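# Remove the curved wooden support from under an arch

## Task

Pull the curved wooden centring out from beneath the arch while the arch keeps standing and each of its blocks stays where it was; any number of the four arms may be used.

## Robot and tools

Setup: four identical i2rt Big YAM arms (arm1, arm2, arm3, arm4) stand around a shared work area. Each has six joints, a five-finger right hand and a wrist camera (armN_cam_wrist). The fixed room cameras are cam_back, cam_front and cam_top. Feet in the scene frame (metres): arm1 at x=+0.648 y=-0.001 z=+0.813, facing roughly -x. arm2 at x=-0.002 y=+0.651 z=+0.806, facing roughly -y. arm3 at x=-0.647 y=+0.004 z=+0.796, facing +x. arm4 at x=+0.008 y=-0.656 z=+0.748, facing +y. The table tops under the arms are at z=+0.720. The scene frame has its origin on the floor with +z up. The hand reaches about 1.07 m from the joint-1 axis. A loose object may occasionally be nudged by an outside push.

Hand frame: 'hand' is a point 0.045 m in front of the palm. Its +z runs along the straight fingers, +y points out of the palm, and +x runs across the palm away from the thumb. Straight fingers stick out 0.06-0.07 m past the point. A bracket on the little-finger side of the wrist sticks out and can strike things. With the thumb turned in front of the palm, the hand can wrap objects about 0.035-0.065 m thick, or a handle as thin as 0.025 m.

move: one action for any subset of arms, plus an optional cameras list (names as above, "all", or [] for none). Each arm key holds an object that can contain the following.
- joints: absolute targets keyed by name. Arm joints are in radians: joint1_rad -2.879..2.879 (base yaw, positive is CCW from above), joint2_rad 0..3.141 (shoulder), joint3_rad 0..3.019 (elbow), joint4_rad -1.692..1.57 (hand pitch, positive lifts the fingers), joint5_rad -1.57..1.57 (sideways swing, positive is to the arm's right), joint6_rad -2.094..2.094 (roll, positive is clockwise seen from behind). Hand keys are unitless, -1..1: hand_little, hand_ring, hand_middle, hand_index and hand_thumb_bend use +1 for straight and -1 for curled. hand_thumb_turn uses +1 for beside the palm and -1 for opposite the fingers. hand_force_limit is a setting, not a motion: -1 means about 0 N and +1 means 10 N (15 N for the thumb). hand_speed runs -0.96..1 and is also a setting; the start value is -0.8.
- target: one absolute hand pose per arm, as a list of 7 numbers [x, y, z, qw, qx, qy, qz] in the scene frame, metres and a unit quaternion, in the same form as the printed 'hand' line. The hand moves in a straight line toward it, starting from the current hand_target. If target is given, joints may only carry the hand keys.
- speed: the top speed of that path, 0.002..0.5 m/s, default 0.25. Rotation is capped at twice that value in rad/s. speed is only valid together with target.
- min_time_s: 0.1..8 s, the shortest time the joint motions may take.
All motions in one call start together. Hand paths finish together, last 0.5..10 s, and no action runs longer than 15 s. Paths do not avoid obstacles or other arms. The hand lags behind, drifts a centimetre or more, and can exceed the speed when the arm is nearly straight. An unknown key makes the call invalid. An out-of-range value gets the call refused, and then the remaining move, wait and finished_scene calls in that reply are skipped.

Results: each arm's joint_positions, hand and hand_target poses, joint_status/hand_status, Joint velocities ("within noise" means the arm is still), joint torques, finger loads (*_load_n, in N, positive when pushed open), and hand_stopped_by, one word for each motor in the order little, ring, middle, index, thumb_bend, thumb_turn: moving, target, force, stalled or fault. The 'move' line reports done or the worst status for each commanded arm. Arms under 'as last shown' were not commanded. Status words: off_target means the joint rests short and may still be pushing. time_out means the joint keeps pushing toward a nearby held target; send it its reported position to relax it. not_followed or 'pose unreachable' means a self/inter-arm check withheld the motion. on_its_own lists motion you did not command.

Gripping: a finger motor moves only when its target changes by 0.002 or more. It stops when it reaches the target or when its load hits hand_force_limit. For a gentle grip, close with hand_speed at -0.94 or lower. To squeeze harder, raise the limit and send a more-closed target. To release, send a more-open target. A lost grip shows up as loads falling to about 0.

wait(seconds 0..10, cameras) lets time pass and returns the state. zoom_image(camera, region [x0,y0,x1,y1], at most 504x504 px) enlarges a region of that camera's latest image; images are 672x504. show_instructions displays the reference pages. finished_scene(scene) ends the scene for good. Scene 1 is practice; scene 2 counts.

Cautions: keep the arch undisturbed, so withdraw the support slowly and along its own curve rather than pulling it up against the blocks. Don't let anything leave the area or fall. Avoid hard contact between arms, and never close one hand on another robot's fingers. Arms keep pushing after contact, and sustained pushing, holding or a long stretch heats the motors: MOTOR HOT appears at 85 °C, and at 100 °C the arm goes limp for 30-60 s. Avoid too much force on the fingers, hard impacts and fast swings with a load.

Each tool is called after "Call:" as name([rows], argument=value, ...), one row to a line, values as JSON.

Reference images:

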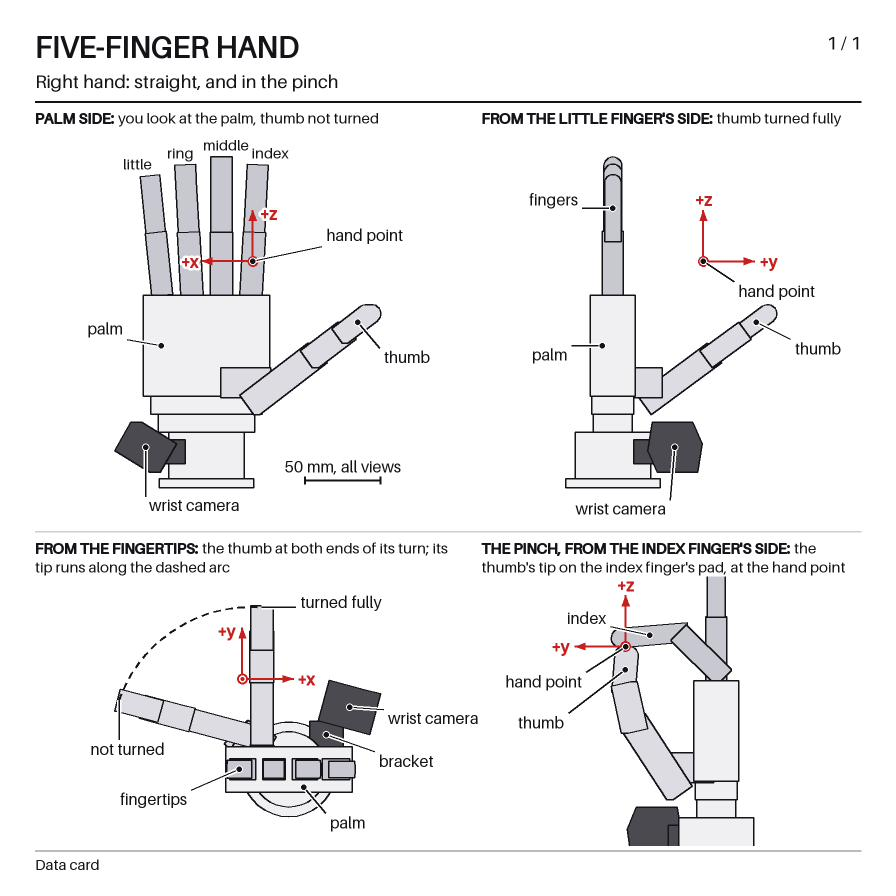

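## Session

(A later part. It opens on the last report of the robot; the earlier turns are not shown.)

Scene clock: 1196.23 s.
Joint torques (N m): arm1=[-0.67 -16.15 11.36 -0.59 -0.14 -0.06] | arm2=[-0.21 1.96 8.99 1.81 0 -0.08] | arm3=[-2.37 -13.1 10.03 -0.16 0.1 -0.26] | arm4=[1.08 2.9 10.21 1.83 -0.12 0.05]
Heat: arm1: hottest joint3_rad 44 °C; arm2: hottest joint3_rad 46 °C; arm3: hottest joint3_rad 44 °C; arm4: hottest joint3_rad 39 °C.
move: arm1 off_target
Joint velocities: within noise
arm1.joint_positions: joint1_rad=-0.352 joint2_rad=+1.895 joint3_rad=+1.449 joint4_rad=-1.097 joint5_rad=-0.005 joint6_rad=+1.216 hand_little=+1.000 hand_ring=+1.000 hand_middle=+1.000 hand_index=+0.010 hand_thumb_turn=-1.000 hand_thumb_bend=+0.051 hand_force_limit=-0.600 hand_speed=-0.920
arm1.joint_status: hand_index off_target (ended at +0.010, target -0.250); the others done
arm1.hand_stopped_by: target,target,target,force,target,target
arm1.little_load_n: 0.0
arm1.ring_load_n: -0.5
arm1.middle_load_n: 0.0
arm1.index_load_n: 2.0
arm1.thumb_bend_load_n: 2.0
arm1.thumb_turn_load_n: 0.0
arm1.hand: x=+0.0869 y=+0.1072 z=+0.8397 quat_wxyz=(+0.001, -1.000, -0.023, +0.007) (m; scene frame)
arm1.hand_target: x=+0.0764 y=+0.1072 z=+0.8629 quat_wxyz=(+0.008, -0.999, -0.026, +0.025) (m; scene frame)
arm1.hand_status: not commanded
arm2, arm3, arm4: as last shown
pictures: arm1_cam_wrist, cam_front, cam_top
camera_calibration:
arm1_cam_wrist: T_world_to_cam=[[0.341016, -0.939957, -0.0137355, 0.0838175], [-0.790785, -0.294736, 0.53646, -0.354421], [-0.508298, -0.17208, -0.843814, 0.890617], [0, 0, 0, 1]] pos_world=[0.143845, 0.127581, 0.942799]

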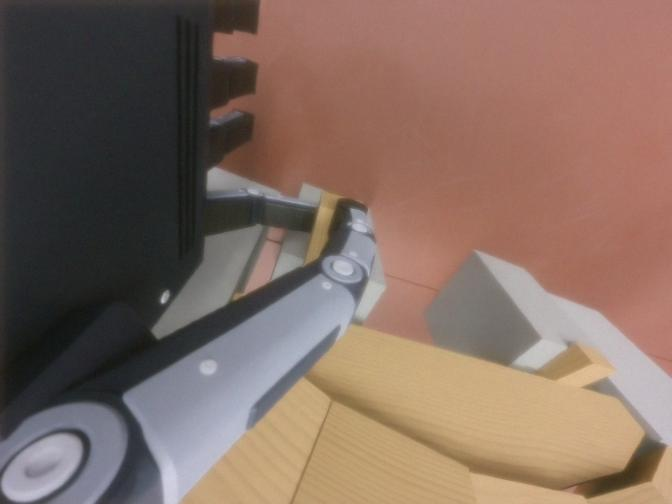

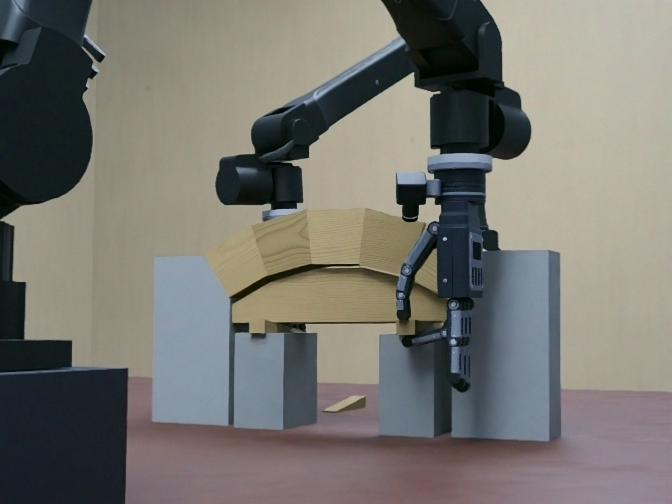

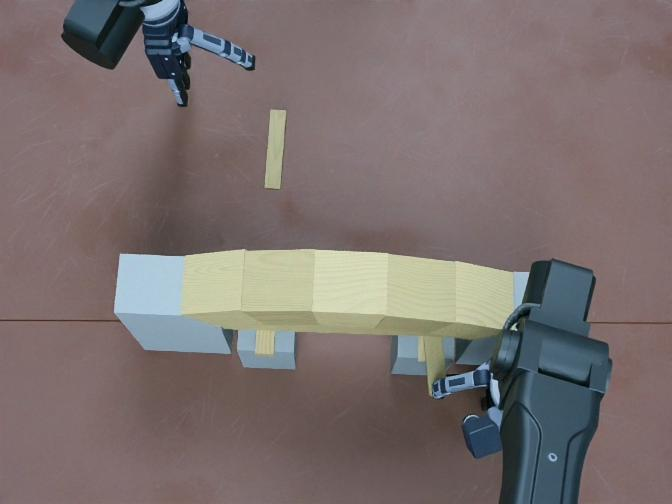

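Call:
move(arm1={"joints": {"hand_speed": -0.85, "hand_force_limit": -0.2, "hand_index": -0.35, "hand_middle": -0.3, "hand_thumb_bend": -0.1}})

Call:
move(arm1={"joints": {"joint2_rad": 1.914}, "min_time_s": 1}, cameras=["cam_front", "cam_top"])

Call:
zoom_image(camera="cam_front", region=[340, 240, 500, 360])

Scene clock: 1207.10 s.
Joint torques (N m): arm1=[-0.73 -16.09 11.33 -0.57 -0.21 -0.06] | arm2=[-0.09 1.9 9.01 1.81 0 -0.09] | arm3=[-2.32 -13.1 10.02 -0.17 0.09 -0.26] | arm4=[1.32 2.32 9.83 1.7 -0.11 0.08]
Heat: arm1: hottest joint3_rad 44 °C; arm2: hottest joint3_rad 46 °C; arm3: hottest joint3_rad 44 °C; arm4: hottest joint3_rad 39 °C.
move: arm1 off_target
Joint velocities: within noise
arm1.joint_positions: joint1_rad=-0.352 joint2_rad=+1.895 joint3_rad=+1.449 joint4_rad=-1.097 joint5_rad=-0.004 joint6_rad=+1.216 hand_little=+1.000 hand_ring=+1.000 hand_middle=-0.013 hand_index=-0.002 hand_thumb_turn=-1.000 hand_thumb_bend=+0.042 hand_force_limit=-0.200 hand_speed=-0.850
arm1.joint_status: hand_middle off_target (ended at -0.013, target -0.300); hand_index off_target (ended at -0.002, target -0.350); hand_thumb_bend off_target (ended at +0.042, target -0.100); the others done
arm1.hand_stopped_by: target,target,force,force,force,target
arm1.little_load_n: 0.0
arm1.ring_load_n: 0.0
arm1.middle_load_n: 4.5
arm1.index_load_n: 4.0
arm1.thumb_bend_load_n: 6.5
arm1.thumb_turn_load_n: 2.5
arm1.hand: x=+0.0871 y=+0.1075 z=+0.8396 quat_wxyz=(+0.002, -1.000, -0.023, +0.006) (m; scene frame)
arm1.hand_target: x=+0.0763 y=+0.1072 z=+0.8629 quat_wxyz=(+0.008, -0.999, -0.026, +0.026) (m; scene frame)
arm1.hand_status: not commanded
arm2, arm3, arm4: as last shown
pictures: none

Scene clock: 1208.47 s.
Joint torques (N m): arm1=[-0.73 -13.1 11.32 -0.58 -0.21 -0.06] | arm2=[-0.15 2.02 8.99 1.84 0 -0.08] | arm3=[-2.32 -13.1 10.02 -0.17 0.09 -0.27] | arm4=[1.14 3.37 10.17 1.72 -0.13 0.03]
Heat: arm1: hottest joint3_rad 44 °C; arm2: hottest joint3_rad 46 °C; arm3: hottest joint3_rad 44 °C; arm4: hottest joint3_rad 39 °C.
move: arm1 done
Joint velocities: within noise
arm1.joint_positions: joint1_rad=-0.351 joint2_rad=+1.902 joint3_rad=+1.449 joint4_rad=-1.097 joint5_rad=-0.004 joint6_rad=+1.216 hand_little=+1.000 hand_ring=+1.000 hand_middle=-0.013 hand_index=-0.002 hand_thumb_turn=-1.000 hand_thumb_bend=+0.042 hand_force_limit=-0.200 hand_speed=-0.850
arm1.joint_status: all done
arm1.hand_stopped_by: target,target,force,force,force,target
arm1.little_load_n: 0.0
arm1.ring_load_n: 0.0
arm1.middle_load_n: 2.0
arm1.index_load_n: 4.0
arm1.thumb_bend_load_n: 5.0
arm1.thumb_turn_load_n: 1.0
arm1.hand: x=+0.0878 y=+0.1071 z=+0.8358 quat_wxyz=(+0.001, -1.000, -0.023, +0.003) (m; scene frame)
arm1.hand_target: x=+0.0802 y=+0.1060 z=+0.8385 quat_wxyz=(+0.001, -1.000, -0.026, +0.005) (m; scene frame)
arm1.hand_status: not commanded
arm2, arm3, arm4: as last shown
pictures: cam_front, cam_top

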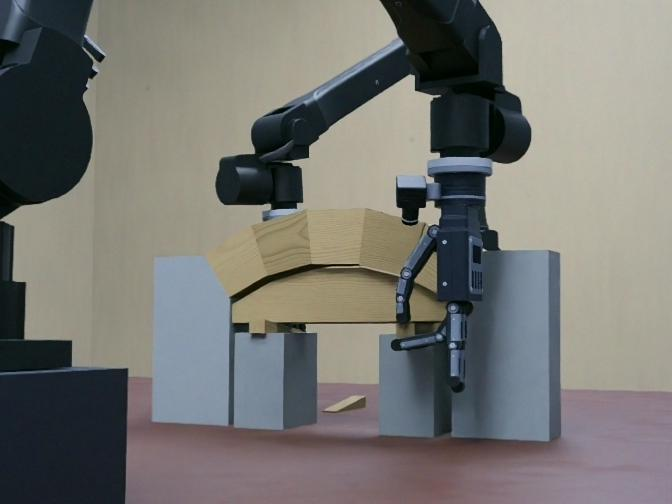

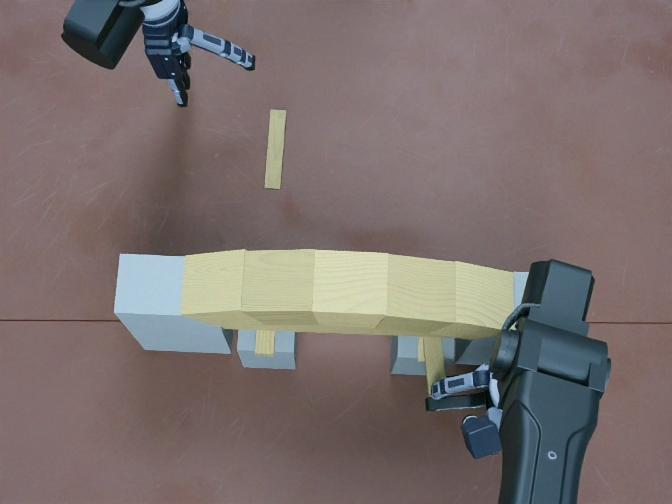

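Scaled by 3.150.

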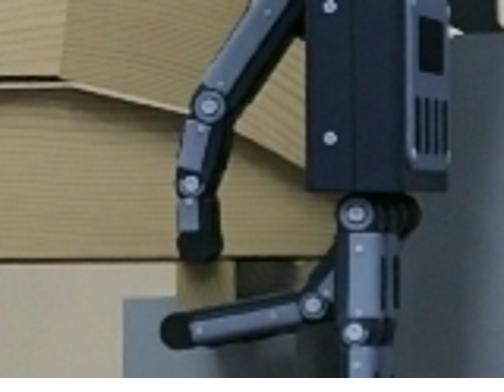

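Call:
move(arm1={"joints": {"joint2_rad": 1.887, "joint3_rad": 1.43}, "min_time_s": 1})

Call:
move(arm1={"joints": {"joint1_rad": -0.37, "joint2_rad": 1.827, "joint3_rad": 1.349, "joint4_rad": -1.065}, "min_time_s": 3}, cameras=["cam_front", "cam_top"])

Call:
zoom_image(camera="cam_front", region=[340, 240, 500, 360])

Scene clock: 1228.03 s.
Joint torques (N m): arm1=[-0.73 -15.33 7.5 -0.58 -0.15 -0.06] | arm2=[-0.15 1.96 8.98 1.83 0 -0.08] | arm3=[-2.37 -13.04 10.02 -0.16 0.09 -0.27] | arm4=[-0.09 2.55 10.11 1.78 -0.16 0.03]
Heat: arm1: hottest joint3_rad 44 °C; arm2: hottest joint3_rad 46 °C; arm3: hottest joint3_rad 44 °C; arm4: hottest joint3_rad 39 °C.
move: arm1 done
Joint velocities: within noise
arm1.joint_positions: joint1_rad=-0.351 joint2_rad=+1.902 joint3_rad=+1.445 joint4_rad=-1.097 joint5_rad=-0.005 joint6_rad=+1.216 hand_little=+1.000 hand_ring=+1.000 hand_middle=-0.013 hand_index=-0.002 hand_thumb_turn=-1.000 hand_thumb_bend=+0.042 hand_force_limit=-0.200 hand_speed=-0.850
arm1.joint_status: all done
arm1.hand_stopped_by: target,target,force,force,force,target
arm1.little_load_n: 0.0
arm1.ring_load_n: 0.0
arm1.middle_load_n: 1.5
arm1.index_load_n: 4.0
arm1.thumb_bend_load_n: 4.5
arm1.thumb_turn_load_n: 1.0
arm1.hand: x=+0.0891 y=+0.1063 z=+0.8349 quat_wxyz=(+0.000, -1.000, -0.023, +0.002) (m; scene frame)
arm1.hand_target: x=+0.0962 y=+0.1010 z=+0.8374 quat_wxyz=(-0.002, -1.000, -0.026, -0.004) (m; scene frame)
arm1.hand_status: not commanded
arm2, arm4: as last shown
arm3.joint_positions: joint1_rad=-0.518 joint2_rad=+1.594 joint3_rad=+1.074 joint4_rad=-1.085 joint5_rad=-0.009 joint6_rad=+1.112 hand_little=+1.000 hand_ring=+1.000 hand_middle=+1.000 hand_index=+1.000 hand_thumb_turn=-1.000 hand_thumb_bend=+0.600 hand_force_limit=-0.200 hand_speed=-0.500
arm3.joint_status: not commanded
arm3.hand_stopped_by: target,target,target,target,target,target
arm3.little_load_n: 0.0
arm3.ring_load_n: 0.0
arm3.middle_load_n: 0.0
arm3.index_load_n: 0.0
arm3.thumb_bend_load_n: 0.0
arm3.thumb_turn_load_n: 0.0
arm3.hand: x=-0.2424 y=-0.1361 z=+0.8408 quat_wxyz=(+0.020, -0.019, -1.000, -0.011) (m; scene frame)
arm3.hand_target: x=-0.2306 y=-0.1496 z=+0.8601 quat_wxyz=(+0.000, -0.018, -1.000, +0.000) (m; scene frame)
arm3.hand_status: not commanded
pictures: none

Scene clock: 1231.33 s.
Joint torques (N m): arm1=[-1.67 -15.44 8.28 0.24 -0.11 -0.06] | arm2=[-0.09 2.02 8.98 1.8 0.01 -0.08] | arm3=[-2.37 -13.1 10.02 -0.17 0.09 -0.27] | arm4=[0.5 3.43 10.11 2.04 -0.16 0.04]
Heat: arm1: hottest joint3_rad 43 °C; arm2: hottest joint3_rad 46 °C; arm3: hottest joint3_rad 44 °C; arm4: hottest joint3_rad 39 °C.
move: arm1 done
Joint velocities: within noise
arm1.joint_positions: joint1_rad=-0.363 joint2_rad=+1.854 joint3_rad=+1.352 joint4_rad=-1.079 joint5_rad=-0.006 joint6_rad=+1.216 hand_little=+1.000 hand_ring=+1.000 hand_middle=-0.013 hand_index=-0.002 hand_thumb_turn=-1.000 hand_thumb_bend=+0.042 hand_force_limit=-0.200 hand_speed=-0.850
arm1.joint_status: all done
arm1.hand_stopped_by: target,target,force,force,force,target
arm1.little_load_n: 0.0
arm1.ring_load_n: -0.5
arm1.middle_load_n: 0.0
arm1.index_load_n: 2.5
arm1.thumb_bend_load_n: 3.0
arm1.thumb_turn_load_n: 0.0
arm1.hand: x=+0.1201 y=+0.1028 z=+0.8285 quat_wxyz=(-0.005, -1.000, -0.017, -0.011) (m; scene frame)
arm1.hand_target: x=+0.1164 y=+0.1084 z=+0.8410 quat_wxyz=(+0.002, -1.000, -0.014, +0.006) (m; scene frame)
arm1.hand_status: not commanded
arm2.joint_positions: joint1_rad=-0.011 joint2_rad=+0.646 joint3_rad=+1.374 joint4_rad=-1.418 joint5_rad=+0.091 joint6_rad=-0.991 hand_little=+1.000 hand_ring=+1.000 hand_middle=+1.000 hand_index=+1.000 hand_thumb_turn=+1.000 hand_thumb_bend=+1.000 hand_force_limit=+0.000 hand_speed=-0.800
arm2.joint_status: not commanded
arm2.hand_stopped_by: target,target,target,target,target,target
arm2.little_load_n: 0.0
arm2.ring_load_n: 0.0
arm2.middle_load_n: 0.5
arm2.index_load_n: 0.0
arm2.thumb_bend_load_n: 0.0
arm2.thumb_turn_load_n: 0.0
arm2.hand: x=-0.0608 y=+0.4410 z=+1.2592 quat_wxyz=(+0.243, +0.401, -0.810, +0.352) (m; scene frame)
arm2.hand_target: x=-0.0608 y=+0.4412 z=+1.2694 quat_wxyz=(+0.248, +0.398, -0.806, +0.362) (m; scene frame)
arm2.hand_status: not commanded
arm3: as last shown
arm4.joint_positions: joint1_rad=+0.111 joint2_rad=+0.644 joint3_rad=+1.326 joint4_rad=-1.552 joint5_rad=-0.099 joint6_rad=-1.379 hand_little=+1.000 hand_ring=+1.000 hand_middle=+1.000 hand_index=+1.000 hand_thumb_turn=+1.000 hand_thumb_bend=+1.000 hand_force_limit=+0.000 hand_speed=-0.800
arm4.joint_status: not commanded
arm4.hand_stopped_by: target,target,target,target,target,target
arm4.little_load_n: 0.0
arm4.ring_load_n: 0.0
arm4.middle_load_n: 0.0
arm4.index_load_n: 0.0
arm4.thumb_bend_load_n: 0.0
arm4.thumb_turn_load_n: 0.0
arm4.hand: x=+0.0120 y=-0.4479 z=+1.1632 quat_wxyz=(-0.303, +0.666, +0.663, +0.155) (m; scene frame)
arm4.hand_target: x=+0.0119 y=-0.4466 z=+1.1755 quat_wxyz=(-0.315, +0.662, +0.660, +0.163) (m; scene frame)
arm4.hand_status: not commanded
pictures: cam_front, cam_top

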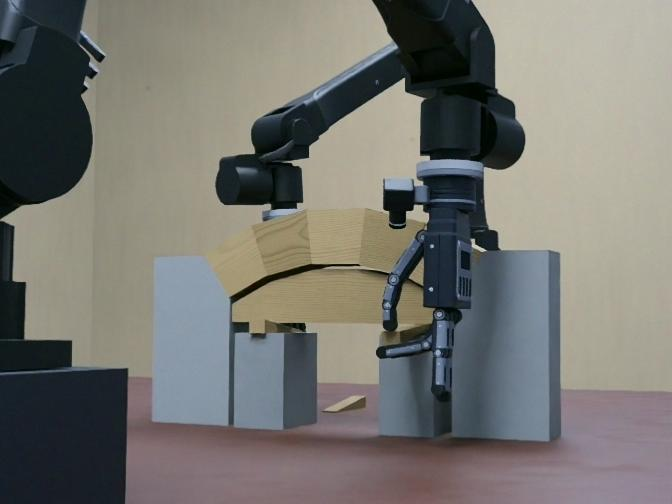

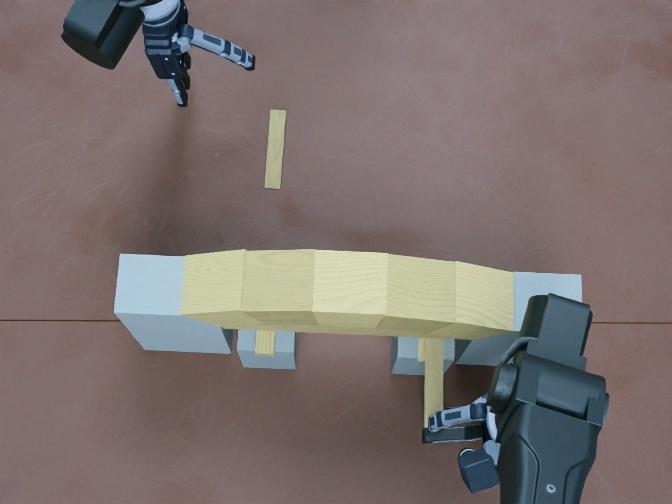

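Scaled by 3.150.

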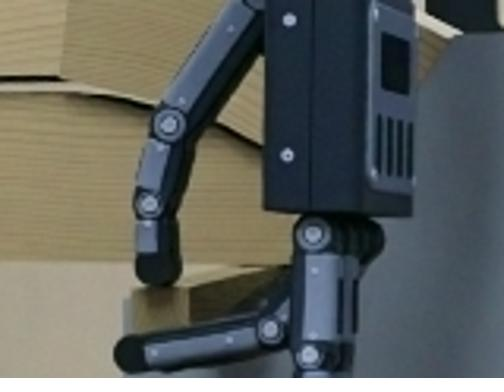

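Call:
move(arm1={"joints": {"joint1_rad": -0.405, "joint2_rad": 1.642, "joint3_rad": 1.10, "joint4_rad": -0.975}, "min_time_s": 6}, cameras=["cam_front", "cam_top"])

Call:
zoom_image(camera="cam_front", region=[320, 220, 520, 370])

Scene clock: 1243.93 s.
Joint torques (N m): arm1=[-1.67 -12.45 8.01 0.29 -0.11 -0.06] | arm2=[-0.21 1.9 8.99 1.81 0 -0.08] | arm3=[-2.32 -13.04 10.02 -0.17 0.09 -0.27] | arm4=[0.26 2.9 10.1 1.78 -0.18 0.06]
Heat: arm1: hottest joint3_rad 42 °C; arm2: hottest joint3_rad 46 °C; arm3: hottest joint3_rad 44 °C; arm4: hottest joint3_rad 39 °C.
move: arm1 done
Joint velocities: within noise
arm1.joint_positions: joint1_rad=-0.398 joint2_rad=+1.666 joint3_rad=+1.104 joint4_rad=-0.989 joint5_rad=-0.006 joint6_rad=+1.216 hand_little=+1.000 hand_ring=+1.000 hand_middle=-0.013 hand_index=-0.002 hand_thumb_turn=-1.000 hand_thumb_bend=+0.042 hand_force_limit=-0.200 hand_speed=-0.850
arm1.joint_status: all done
arm1.hand_stopped_by: target,target,force,force,force,target
arm1.little_load_n: -0.5
arm1.ring_load_n: 0.0
arm1.middle_load_n: 0.0
arm1.index_load_n: 2.5
arm1.thumb_bend_load_n: 3.0
arm1.thumb_turn_load_n: 0.0
arm1.hand: x=+0.1910 y=+0.0964 z=+0.8359 quat_wxyz=(+0.000, -1.000, +0.000, +0.003) (m; scene frame)
arm1.hand_target: x=+0.1878 y=+0.1015 z=+0.8452 quat_wxyz=(+0.007, -1.000, +0.003, +0.018) (m; scene frame)
arm1.hand_status: not commanded
arm2, arm3, arm4: as last shown
arm2.middle_load_n: 0.0
arm4.little_load_n: -0.5
pictures: cam_front, cam_top

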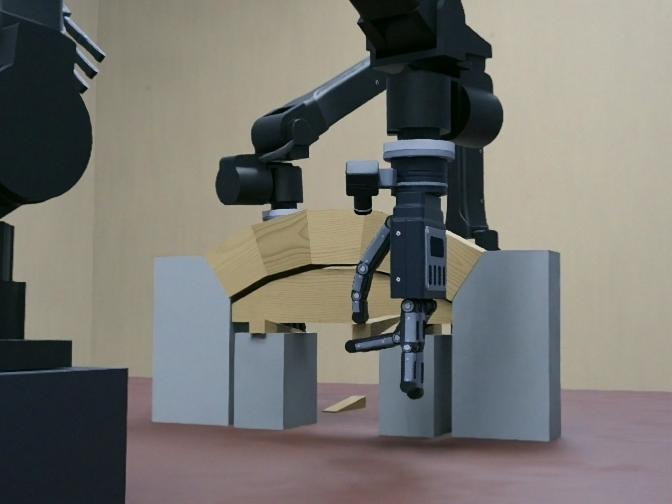

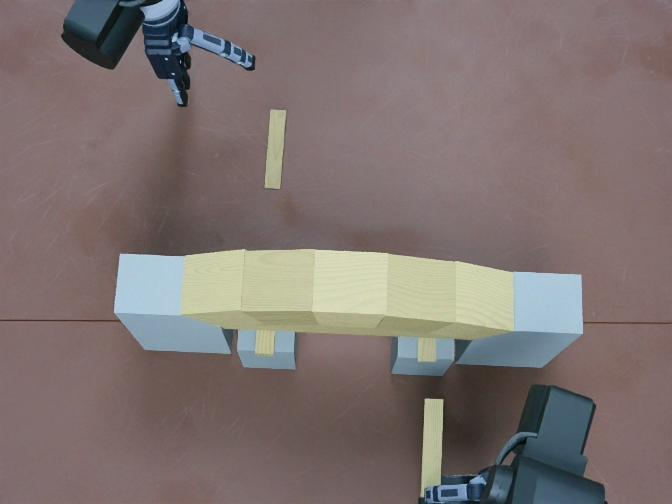

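Scaled by 2.520.

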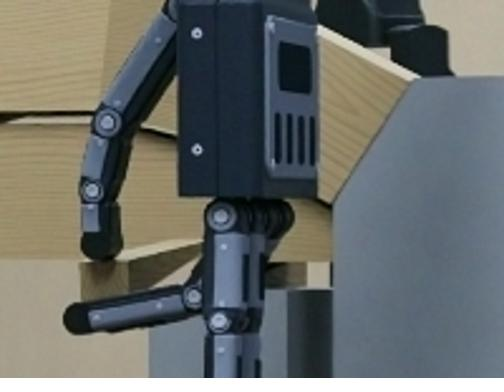

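Call:
move(arm1={"joints": {"joint1_rad": -0.62, "hand_ring": 0, "hand_little": 0, "hand_speed": -0.6}, "min_time_s": 3})

Call:
move(arm1={"joints": {"joint2_rad": 1.813, "joint4_rad": -0.86}, "min_time_s": 3}, cameras=["cam_front", "cam_top"])

Scene clock: 1256.83 s.
Joint torques (N m): arm1=[-1.61 -12.4 8.03 0.32 -0.13 -0.06] | arm2=[-0.21 2.02 8.98 1.8 -0.01 -0.08] | arm3=[-2.37 -13.16 10.02 -0.17 0.1 -0.26] | arm4=[0.85 2.43 10.19 1.69 -0.17 0.08]
Heat: arm1: hottest joint3_rad 41 °C; arm2: hottest joint3_rad 46 °C; arm3: hottest joint3_rad 44 °C; arm4: hottest joint3_rad 39 °C.
move: arm1 done
Joint velocities: within noise
arm1.joint_positions: joint1_rad=-0.614 joint2_rad=+1.666 joint3_rad=+1.104 joint4_rad=-0.989 joint5_rad=-0.006 joint6_rad=+1.216 hand_little=+0.000 hand_ring=+0.000 hand_middle=-0.013 hand_index=-0.002 hand_thumb_turn=-1.000 hand_thumb_bend=+0.042 hand_force_limit=-0.200 hand_speed=-0.600
arm1.joint_status: all done
arm1.hand_stopped_by: target,target,force,force,force,target
arm1.little_load_n: 0.0
arm1.ring_load_n: 0.0
arm1.middle_load_n: 0.0
arm1.index_load_n: 2.5
arm1.thumb_bend_load_n: 3.0
arm1.thumb_turn_load_n: 0.0
arm1.hand: x=+0.2224 y=+0.1920 z=+0.8363 quat_wxyz=(+0.002, -0.994, +0.108, +0.003) (m; scene frame)
arm1.hand_target: x=+0.2200 y=+0.1971 z=+0.8456 quat_wxyz=(+0.011, -0.994, +0.110, +0.018) (m; scene frame)
arm1.hand_status: not commanded
arm2, arm3, arm4: as last shown
arm4.little_load_n: 0.0
pictures: none

Scene clock: 1260.23 s.
Joint torques (N m): arm1=[-1.61 -10.64 7.2 0.28 -0.13 -0.06] | arm2=[-0.15 2.02 9.02 1.83 -0.01 -0.07] | arm3=[-2.37 -13.1 10.02 -0.17 0.1 -0.27] | arm4=[0.15 3.37 9.98 1.69 -0.11 0.01]
Heat: arm1: hottest joint3_rad 41 °C; arm2: hottest joint3_rad 46 °C; arm3: hottest joint3_rad 44 °C; arm4: hottest joint3_rad 39 °C.
move: arm1 done
Joint velocities: within noise
arm1.joint_positions: joint1_rad=-0.614 joint2_rad=+1.802 joint3_rad=+1.104 joint4_rad=-0.874 joint5_rad=-0.006 joint6_rad=+1.216 hand_little=+0.000 hand_ring=+0.000 hand_middle=-0.013 hand_index=-0.002 hand_thumb_turn=-1.000 hand_thumb_bend=+0.042 hand_force_limit=-0.200 hand_speed=-0.600
arm1.joint_status: all done
arm1.hand_stopped_by: target,target,force,force,force,target
arm1.little_load_n: 0.0
arm1.ring_load_n: 0.0
arm1.middle_load_n: 0.0
arm1.index_load_n: 2.5
arm1.thumb_bend_load_n: 3.0
arm1.thumb_turn_load_n: 0.0
arm1.hand: x=+0.2122 y=+0.1990 z=+0.7763 quat_wxyz=(-0.002, -0.994, +0.108, -0.007) (m; scene frame)
arm1.hand_target: x=+0.2137 y=+0.2019 z=+0.7703 quat_wxyz=(-0.002, -0.994, +0.110, -0.007) (m; scene frame)
arm1.hand_status: not commanded
arm2, arm3, arm4: as last shown
arm3.index_load_n: 0.5
pictures: cam_front, cam_top

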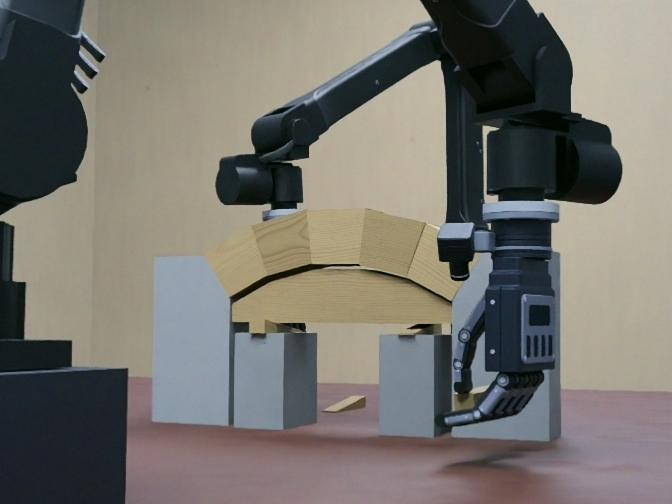

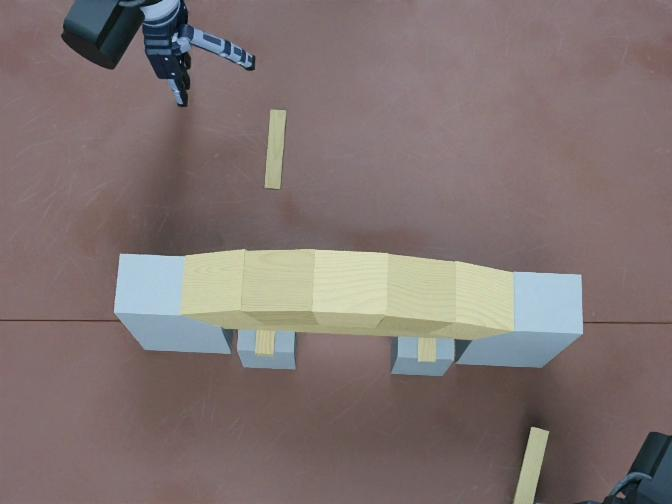

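Call:
move(arm1={"joints": {"joint2_rad": 1.848, "joint4_rad": -0.845}, "min_time_s": 1.5}, cameras=["cam_front"])

Call:
zoom_image(camera="cam_front", region=[400, 300, 600, 450])

Call:
zoom_image(camera="cam_front", region=[190, 190, 490, 415])

Scene clock: 1267.60 s.
Joint torques (N m): arm1=[-1.61 -10.81 6.95 0.23 -0.13 -0.06] | arm2=[-0.21 2.02 8.99 1.84 -0.01 -0.08] | arm3=[-2.37 -13.1 10.02 -0.16 0.1 -0.27] | arm4=[0.09 2.37 10.18 1.7 -0.12 0.09]
Heat: arm1: hottest joint3_rad 40 °C; arm2: hottest joint3_rad 46 °C; arm3: hottest joint3_rad 44 °C; arm4: hottest joint3_rad 39 °C.
move: arm1 done
Joint velocities: within noise
arm1.joint_positions: joint1_rad=-0.614 joint2_rad=+1.836 joint3_rad=+1.104 joint4_rad=-0.859 joint5_rad=-0.006 joint6_rad=+1.216 hand_little=+0.000 hand_ring=+0.000 hand_middle=-0.013 hand_index=-0.002 hand_thumb_turn=-1.000 hand_thumb_bend=+0.042 hand_force_limit=-0.200 hand_speed=-0.600
arm1.joint_status: all done
arm1.hand_stopped_by: target,target,force,force,force,target
arm1.little_load_n: 0.0
arm1.ring_load_n: 0.0
arm1.middle_load_n: 0.0
arm1.index_load_n: 2.5
arm1.thumb_bend_load_n: 3.0
arm1.thumb_turn_load_n: 0.0
arm1.hand: x=+0.2138 y=+0.1981 z=+0.7608 quat_wxyz=(-0.007, -0.994, +0.108, -0.015) (m; scene frame)
arm1.hand_target: x=+0.2157 y=+0.2007 z=+0.7545 quat_wxyz=(-0.006, -0.994, +0.110, -0.016) (m; scene frame)
arm1.hand_status: not commanded
arm2, arm3, arm4: as last shown
arm2.middle_load_n: -0.5
arm3.index_load_n: 0.0
pictures: cam_front

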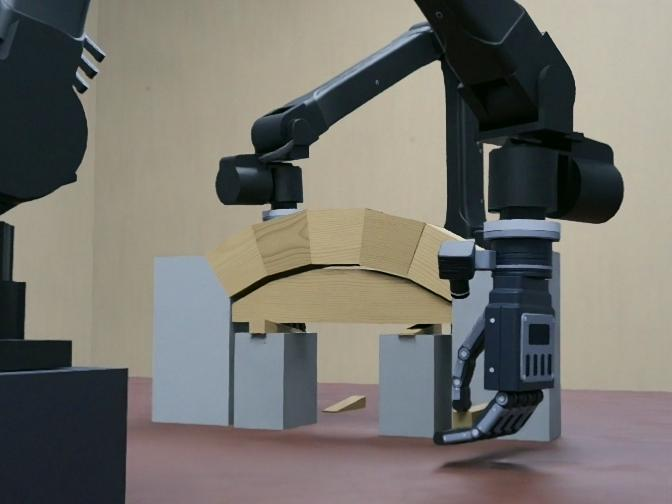

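Scaled by 2.520.

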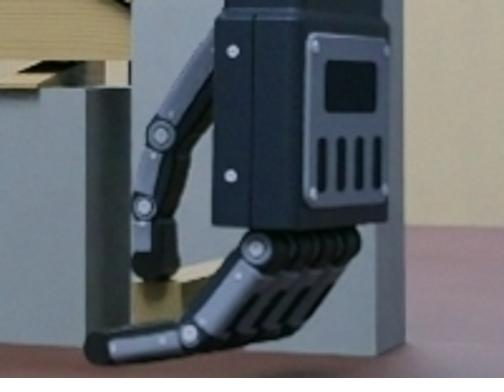

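Scaled by 1.680.

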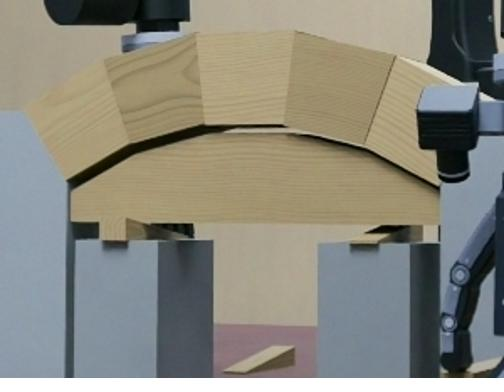

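Call:
move(arm1={"joints": {"hand_speed": -0.5, "hand_thumb_bend": 0.6}})

Call:
move(arm1={"joints": {"joint2_rad": 1.6, "hand_index": 1, "hand_middle": 1, "hand_ring": 1, "hand_little": 1}, "min_time_s": 3}, cameras=["all"])

Call:
zoom_image(camera="cam_front", region=[220, 270, 340, 360])

Call:
zoom_image(camera="cam_front", region=[340, 250, 460, 340])

Call:
zoom_image(camera="cam_back", region=[200, 180, 500, 405])

Call:
zoom_image(camera="cam_top", region=[220, 300, 480, 400])

Scene clock: 1308.80 s.
Joint torques (N m): arm1=[-1.67 -10.75 6.95 0.21 -0.14 -0.06] | arm2=[-0.09 1.96 8.99 1.78 -0.01 -0.08] | arm3=[-2.32 -13.1 10.02 -0.16 0.09 -0.27] | arm4=[0.56 2.84 10.28 1.7 -0.17 0.02]
Heat: arm1: hottest joint3_rad 38 °C; arm2: hottest joint3_rad 46 °C; arm3: hottest joint3_rad 44 °C; arm4: hottest joint3_rad 39 °C.
move: arm1 done
Joint velocities: within noise
arm1.joint_positions: joint1_rad=-0.614 joint2_rad=+1.836 joint3_rad=+1.104 joint4_rad=-0.859 joint5_rad=-0.005 joint6_rad=+1.216 hand_little=+0.000 hand_ring=+0.000 hand_middle=-0.013 hand_index=-0.002 hand_thumb_turn=-1.000 hand_thumb_bend=+0.600 hand_force_limit=-0.200 hand_speed=-0.500
arm1.joint_status: all done
arm1.hand_stopped_by: target,target,force,force,target,target
arm1.little_load_n: 0.0
arm1.ring_load_n: 0.0
arm1.middle_load_n: 0.0
arm1.index_load_n: 0.0
arm1.thumb_bend_load_n: 0.0
arm1.thumb_turn_load_n: 0.0
arm1.hand: x=+0.2139 y=+0.1982 z=+0.7608 quat_wxyz=(-0.007, -0.994, +0.108, -0.015) (m; scene frame)
arm1.hand_target: x=+0.2157 y=+0.2007 z=+0.7545 quat_wxyz=(-0.006, -0.994, +0.110, -0.016) (m; scene frame)
arm1.hand_status: not commanded
arm2, arm3, arm4: as last shown
arm2.middle_load_n: 0.0
pictures: none

Scene clock: 1312.20 s.
Joint torques (N m): arm1=[-1.61 -12.1 8.69 0.61 -0.1 0.04] | arm2=[-0.21 1.9 9.01 1.81 -0.01 -0.08] | arm3=[-2.32 -13.16 10.02 -0.17 0.1 -0.27] | arm4=[0.73 2.9 10.09 1.68 -0.17 0.03]
Heat: arm1: hottest joint3_rad 38 °C; arm2: hottest joint3_rad 46 °C; arm3: hottest joint3_rad 44 °C; arm4: hottest joint3_rad 39 °C.
move: arm1 done
Joint velocities: within noise
arm1.joint_positions: joint1_rad=-0.614 joint2_rad=+1.621 joint3_rad=+1.103 joint4_rad=-0.859 joint5_rad=-0.006 joint6_rad=+1.208 hand_little=+1.000 hand_ring=+1.000 hand_middle=+0.999 hand_index=+1.000 hand_thumb_turn=-1.000 hand_thumb_bend=+0.600 hand_force_limit=-0.200 hand_speed=-0.500
arm1.joint_status: all done
arm1.hand_stopped_by: target,target,target,target,target,target
arm1.little_load_n: 0.0
arm1.ring_load_n: 0.0
arm1.middle_load_n: 0.0
arm1.index_load_n: -0.5
arm1.thumb_bend_load_n: 0.0
arm1.thumb_turn_load_n: -0.5
arm1.hand: x=+0.1903 y=+0.2122 z=+0.8608 quat_wxyz=(+0.041, -0.991, +0.103, +0.080) (m; scene frame)
arm1.hand_target: x=+0.1879 y=+0.2176 z=+0.8704 quat_wxyz=(+0.049, -0.988, +0.109, +0.094) (m; scene frame)
arm1.hand_status: not commanded
arm2, arm3, arm4: as last shown
pictures: arm1_cam_wrist, arm2_cam_wrist, arm3_cam_wrist, arm4_cam_wrist, cam_back, cam_front, cam_top
camera_calibration:
arm1_cam_wrist: T_world_to_cam=[[0.0863115, -0.989138, -0.118976, 0.296949], [-0.757114, -0.142745, 0.637497, -0.378765], [-0.647556, 0.0350554, -0.761211, 0.890491], [0, 0, 0, 1]] pos_world=[0.264245, 0.20844, 0.954643]
arm3_cam_wrist: T_world_to_cam=[[-0.266342, 0.962469, 0.0521065, 0.0156411], [0.876258, 0.219256, 0.429067, -0.1157], [0.401539, 0.159937, -0.901769, 0.994312], [0, 0, 0, 1]] pos_world=[-0.293706, -0.148713, 0.945467]

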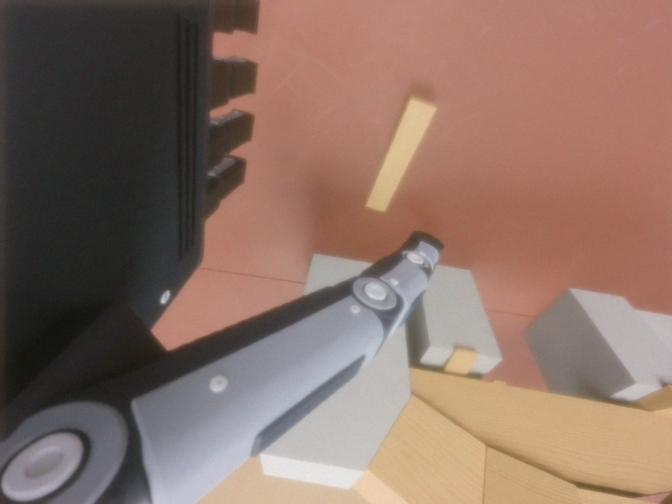

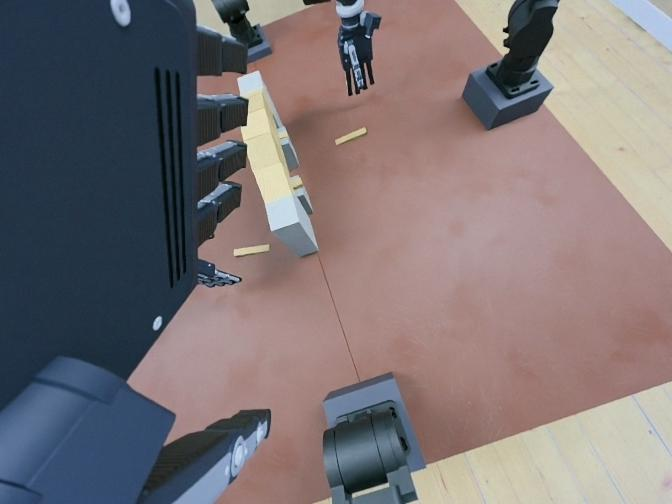

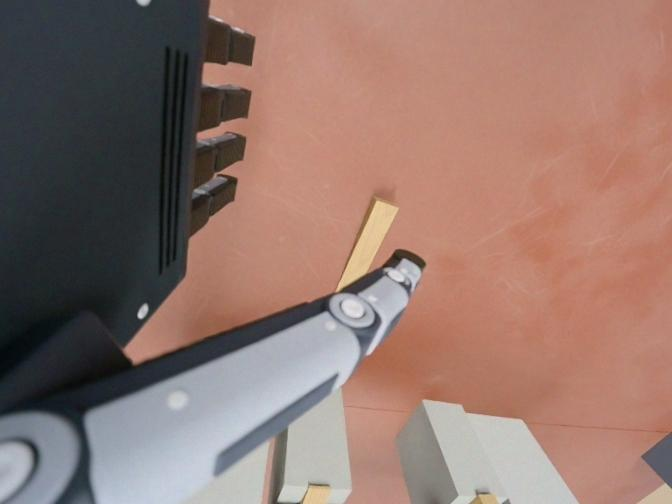

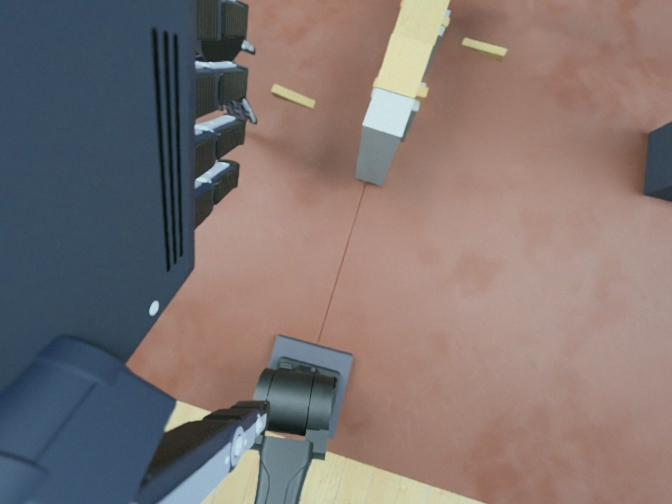

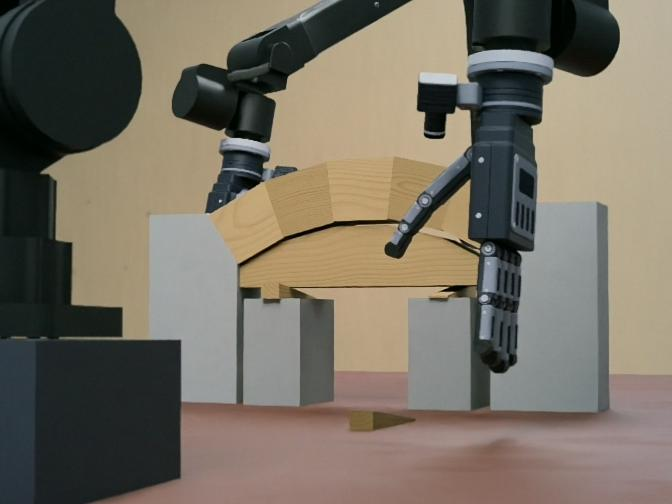

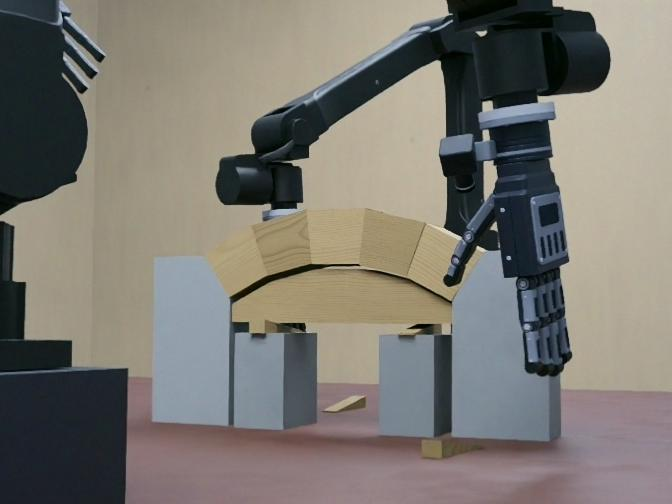

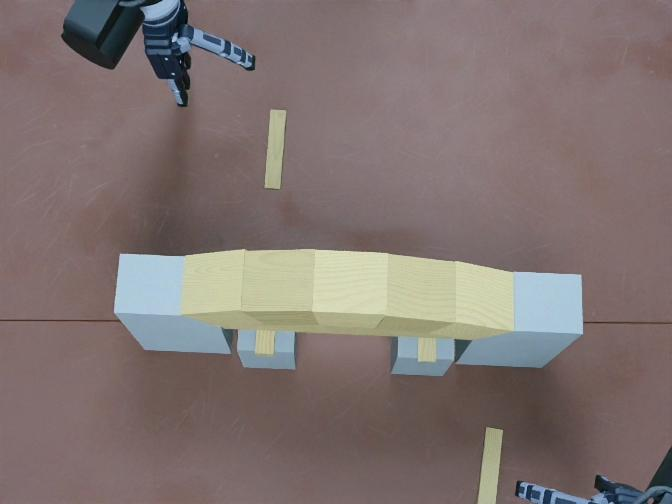

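Scaled by 4.200.

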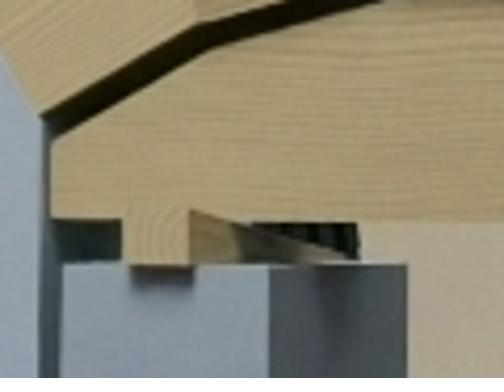

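Scaled by 4.200.

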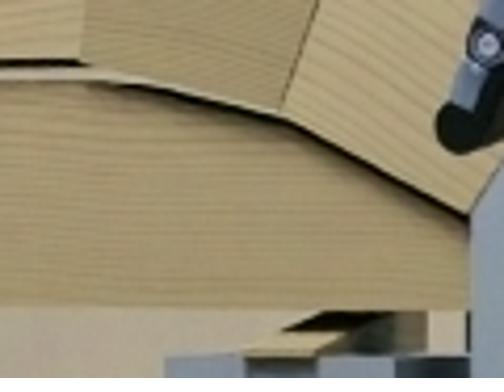

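Scaled by 1.680.

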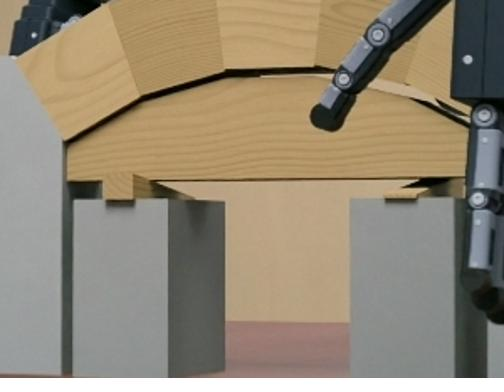

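Scaled by 1.938.

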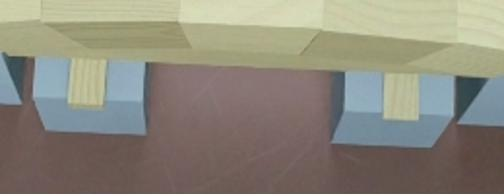

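Call:
move(arm1={"target": [0.32, 0.02, 0.92, 0.5091, -0.5091, -0.4908, 0.4908], "speed": 0.25, "joints": {"hand_thumb_bend": 1, "hand_thumb_turn": 1, "hand_speed": 0}})

Call:
move(arm1={"target": [0.25, -0.048, 0.80, 0.5091, -0.5091, -0.4908, 0.4908], "speed": 0.2}, cameras=["cam_front", "cam_top"])

Scene clock: 1380.43 s.
Joint torques (N m): arm1=[-1.14 1.26 9.83 0.77 -0.07 0.05] | arm2=[-0.15 2.02 9.01 1.81 0 -0.08] | arm3=[-2.32 -13.1 10.02 -0.17 0.1 -0.27] | arm4=[0.21 2.9 10.07 1.84 -0.16 -0.01]
Heat: arm1: hottest joint3_rad 40 °C; arm2: hottest joint3_rad 46 °C; arm3: hottest joint3_rad 45 °C; arm4: hottest joint3_rad 39 °C.
move: arm1 not_followed
Joint velocities: within noise
arm1.joint_positions: joint1_rad=-0.358 joint2_rad=+0.774 joint3_rad=+0.020 joint4_rad=+0.653 joint5_rad=-0.177 joint6_rad=+0.116 hand_little=+1.000 hand_ring=+1.000 hand_middle=+0.999 hand_index=+1.000 hand_thumb_turn=+1.000 hand_thumb_bend=+1.000 hand_force_limit=-0.200 hand_speed=+0.000
arm1.joint_status: all done
arm1.hand_stopped_by: target,target,target,target,target,target
arm1.little_load_n: 0.0
arm1.ring_load_n: 0.0
arm1.middle_load_n: 0.0
arm1.index_load_n: 0.0
arm1.thumb_bend_load_n: 0.0
arm1.thumb_turn_load_n: -0.5
arm1.on_its_own: joint1_rad is held at -0.359, not at your -0.620; joint2_rad is held at +0.778, not at your +1.600; joint3_rad is held at +0.028, not at your +1.100; joint4_rad is held at +0.642, not at your -0.845; joint5_rad is held at -0.174, not at its first target -0.004; joint6_rad is held at +0.124, not at your +1.215
arm1.hand: x=+0.3121 y=+0.0343 z=+0.9080 quat_wxyz=(+0.472, -0.594, -0.452, +0.470) (m; scene frame)
arm1.hand_target: x=+0.3102 y=+0.0349 z=+0.9087 quat_wxyz=(+0.469, -0.598, -0.450, +0.469) (m; scene frame)
arm1.hand_status: not_followed (0.020 m and 11.8 deg from the pose sent, 0.239 m and 118.1 deg at the start; a joint's target at an end of its range on 20 of 140 steps)
arm2, arm4: as last shown
arm3.joint_positions: joint1_rad=-0.518 joint2_rad=+1.594 joint3_rad=+1.074 joint4_rad=-1.085 joint5_rad=-0.009 joint6_rad=+1.112 hand_little=+1.000 hand_ring=+1.000 hand_middle=+1.000 hand_index=+1.000 hand_thumb_turn=-1.000 hand_thumb_bend=+0.600 hand_force_limit=-0.200 hand_speed=-0.500
arm3.joint_status: not commanded
arm3.hand_stopped_by: target,target,target,target,target,target
arm3.little_load_n: 0.0
arm3.ring_load_n: 0.0
arm3.middle_load_n: 0.0
arm3.index_load_n: 0.0
arm3.thumb_bend_load_n: 0.0
arm3.thumb_turn_load_n: 0.0
arm3.hand: x=-0.2424 y=-0.1361 z=+0.8408 quat_wxyz=(+0.020, -0.019, -1.000, -0.011) (m; scene frame)
arm3.hand_target: x=-0.2306 y=-0.1496 z=+0.8601 quat_wxyz=(+0.000, -0.018, -1.000, +0.000) (m; scene frame)
arm3.hand_status: not commanded
pictures: none
pose unreachable (arm1 arm): on one or more control steps of this call this arm could not follow its commanded pose, so it was not sent that pose on those steps. On the call's last step it was still not sent that pose. It may still have moved: this result reports where it is.
cause: moving toward the commanded pose would bring two parts of the arm too close to each other.

Scene clock: 1382.13 s.
Joint torques (N m): arm1=[-0.62 -4.95 1.62 2.07 -0.06 -0.12] | arm2=[-0.21 1.96 8.99 1.83 -0.01 -0.08] | arm3=[-2.37 -13.16 10 -0.17 0.09 -0.27] | arm4=[1.32 3.96 10.13 1.72 -0.15 0.04]
Heat: arm1: hottest joint3_rad 40 °C; arm2: hottest joint3_rad 46 °C; arm3: hottest joint3_rad 45 °C; arm4: hottest joint3_rad 39 °C.
move: arm1 off_target
Joint velocities: within noise
arm1.joint_positions: joint1_rad=+0.070 joint2_rad=+1.856 joint3_rad=+0.142 joint4_rad=+1.533 joint5_rad=+0.158 joint6_rad=+0.018 hand_little=+1.000 hand_ring=+1.000 hand_middle=+0.999 hand_index=+1.000 hand_thumb_turn=+1.000 hand_thumb_bend=+1.000 hand_force_limit=-0.200 hand_speed=+0.000
arm1.joint_status: not commanded
arm1.hand_stopped_by: target,target,target,target,target,target
arm1.little_load_n: 0.0
arm1.ring_load_n: 0.0
arm1.middle_load_n: 0.0
arm1.index_load_n: 0.0
arm1.thumb_bend_load_n: 0.0
arm1.thumb_turn_load_n: 0.0
arm1.hand: x=+0.2557 y=-0.0457 z=+0.7961 quat_wxyz=(+0.462, -0.556, -0.536, +0.436) (m; scene frame)
arm1.hand_target: x=+0.2498 y=-0.0481 z=+0.8007 quat_wxyz=(+0.469, -0.548, -0.533, +0.443) (m; scene frame)
arm1.hand_status: off_target (0.007 m and 11.1 deg from the pose sent, 0.149 m and 11.8 deg at the start; a joint's target at an end of its range on 24 of 51 steps)
arm2.joint_positions: joint1_rad=-0.011 joint2_rad=+0.646 joint3_rad=+1.374 joint4_rad=-1.418 joint5_rad=+0.091 joint6_rad=-0.991 hand_little=+1.000 hand_ring=+1.000 hand_middle=+1.000 hand_index=+1.000 hand_thumb_turn=+1.000 hand_thumb_bend=+1.000 hand_force_limit=+0.000 hand_speed=-0.800
arm2.joint_status: not commanded
arm2.hand_stopped_by: target,target,target,target,target,target
arm2.little_load_n: 0.5
arm2.ring_load_n: 0.0
arm2.middle_load_n: 0.0
arm2.index_load_n: 0.0
arm2.thumb_bend_load_n: 0.0
arm2.thumb_turn_load_n: 0.0
arm2.hand: x=-0.0608 y=+0.4410 z=+1.2592 quat_wxyz=(+0.243, +0.401, -0.810, +0.352) (m; scene frame)
arm2.hand_target: x=-0.0608 y=+0.4412 z=+1.2694 quat_wxyz=(+0.248, +0.398, -0.806, +0.362) (m; scene frame)
arm2.hand_status: not commanded
arm3: as last shown
arm4.joint_positions: joint1_rad=+0.111 joint2_rad=+0.644 joint3_rad=+1.326 joint4_rad=-1.552 joint5_rad=-0.099 joint6_rad=-1.379 hand_little=+1.000 hand_ring=+1.000 hand_middle=+1.000 hand_index=+1.000 hand_thumb_turn=+1.000 hand_thumb_bend=+1.000 hand_force_limit=+0.000 hand_speed=-0.800
arm4.joint_status: not commanded
arm4.hand_stopped_by: target,target,target,target,target,target
arm4.little_load_n: 0.0
arm4.ring_load_n: 0.0
arm4.middle_load_n: 0.0
arm4.index_load_n: 0.0
arm4.thumb_bend_load_n: 0.0
arm4.thumb_turn_load_n: -0.5
arm4.hand: x=+0.0120 y=-0.4479 z=+1.1632 quat_wxyz=(-0.303, +0.666, +0.663, +0.155) (m; scene frame)
arm4.hand_target: x=+0.0119 y=-0.4466 z=+1.1755 quat_wxyz=(-0.315, +0.662, +0.660, +0.163) (m; scene frame)
arm4.hand_status: not commanded
pictures: cam_front, cam_top

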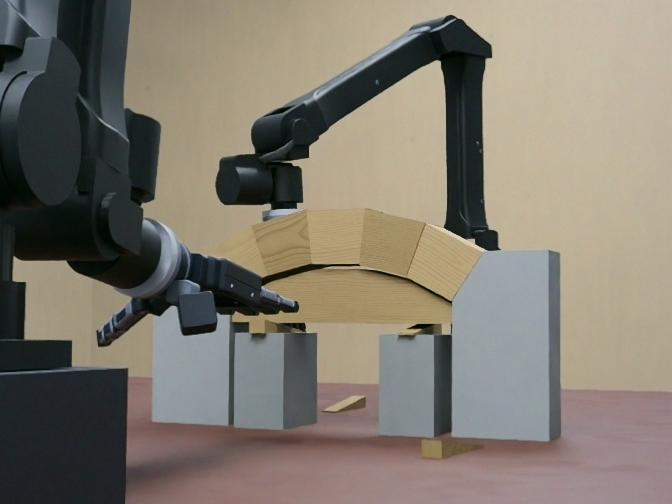

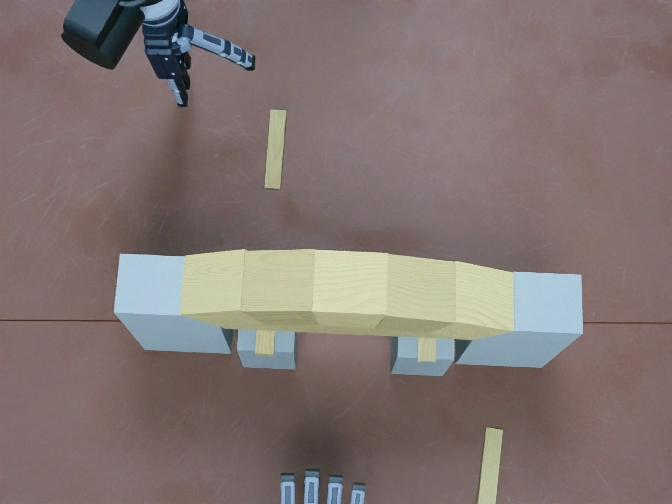

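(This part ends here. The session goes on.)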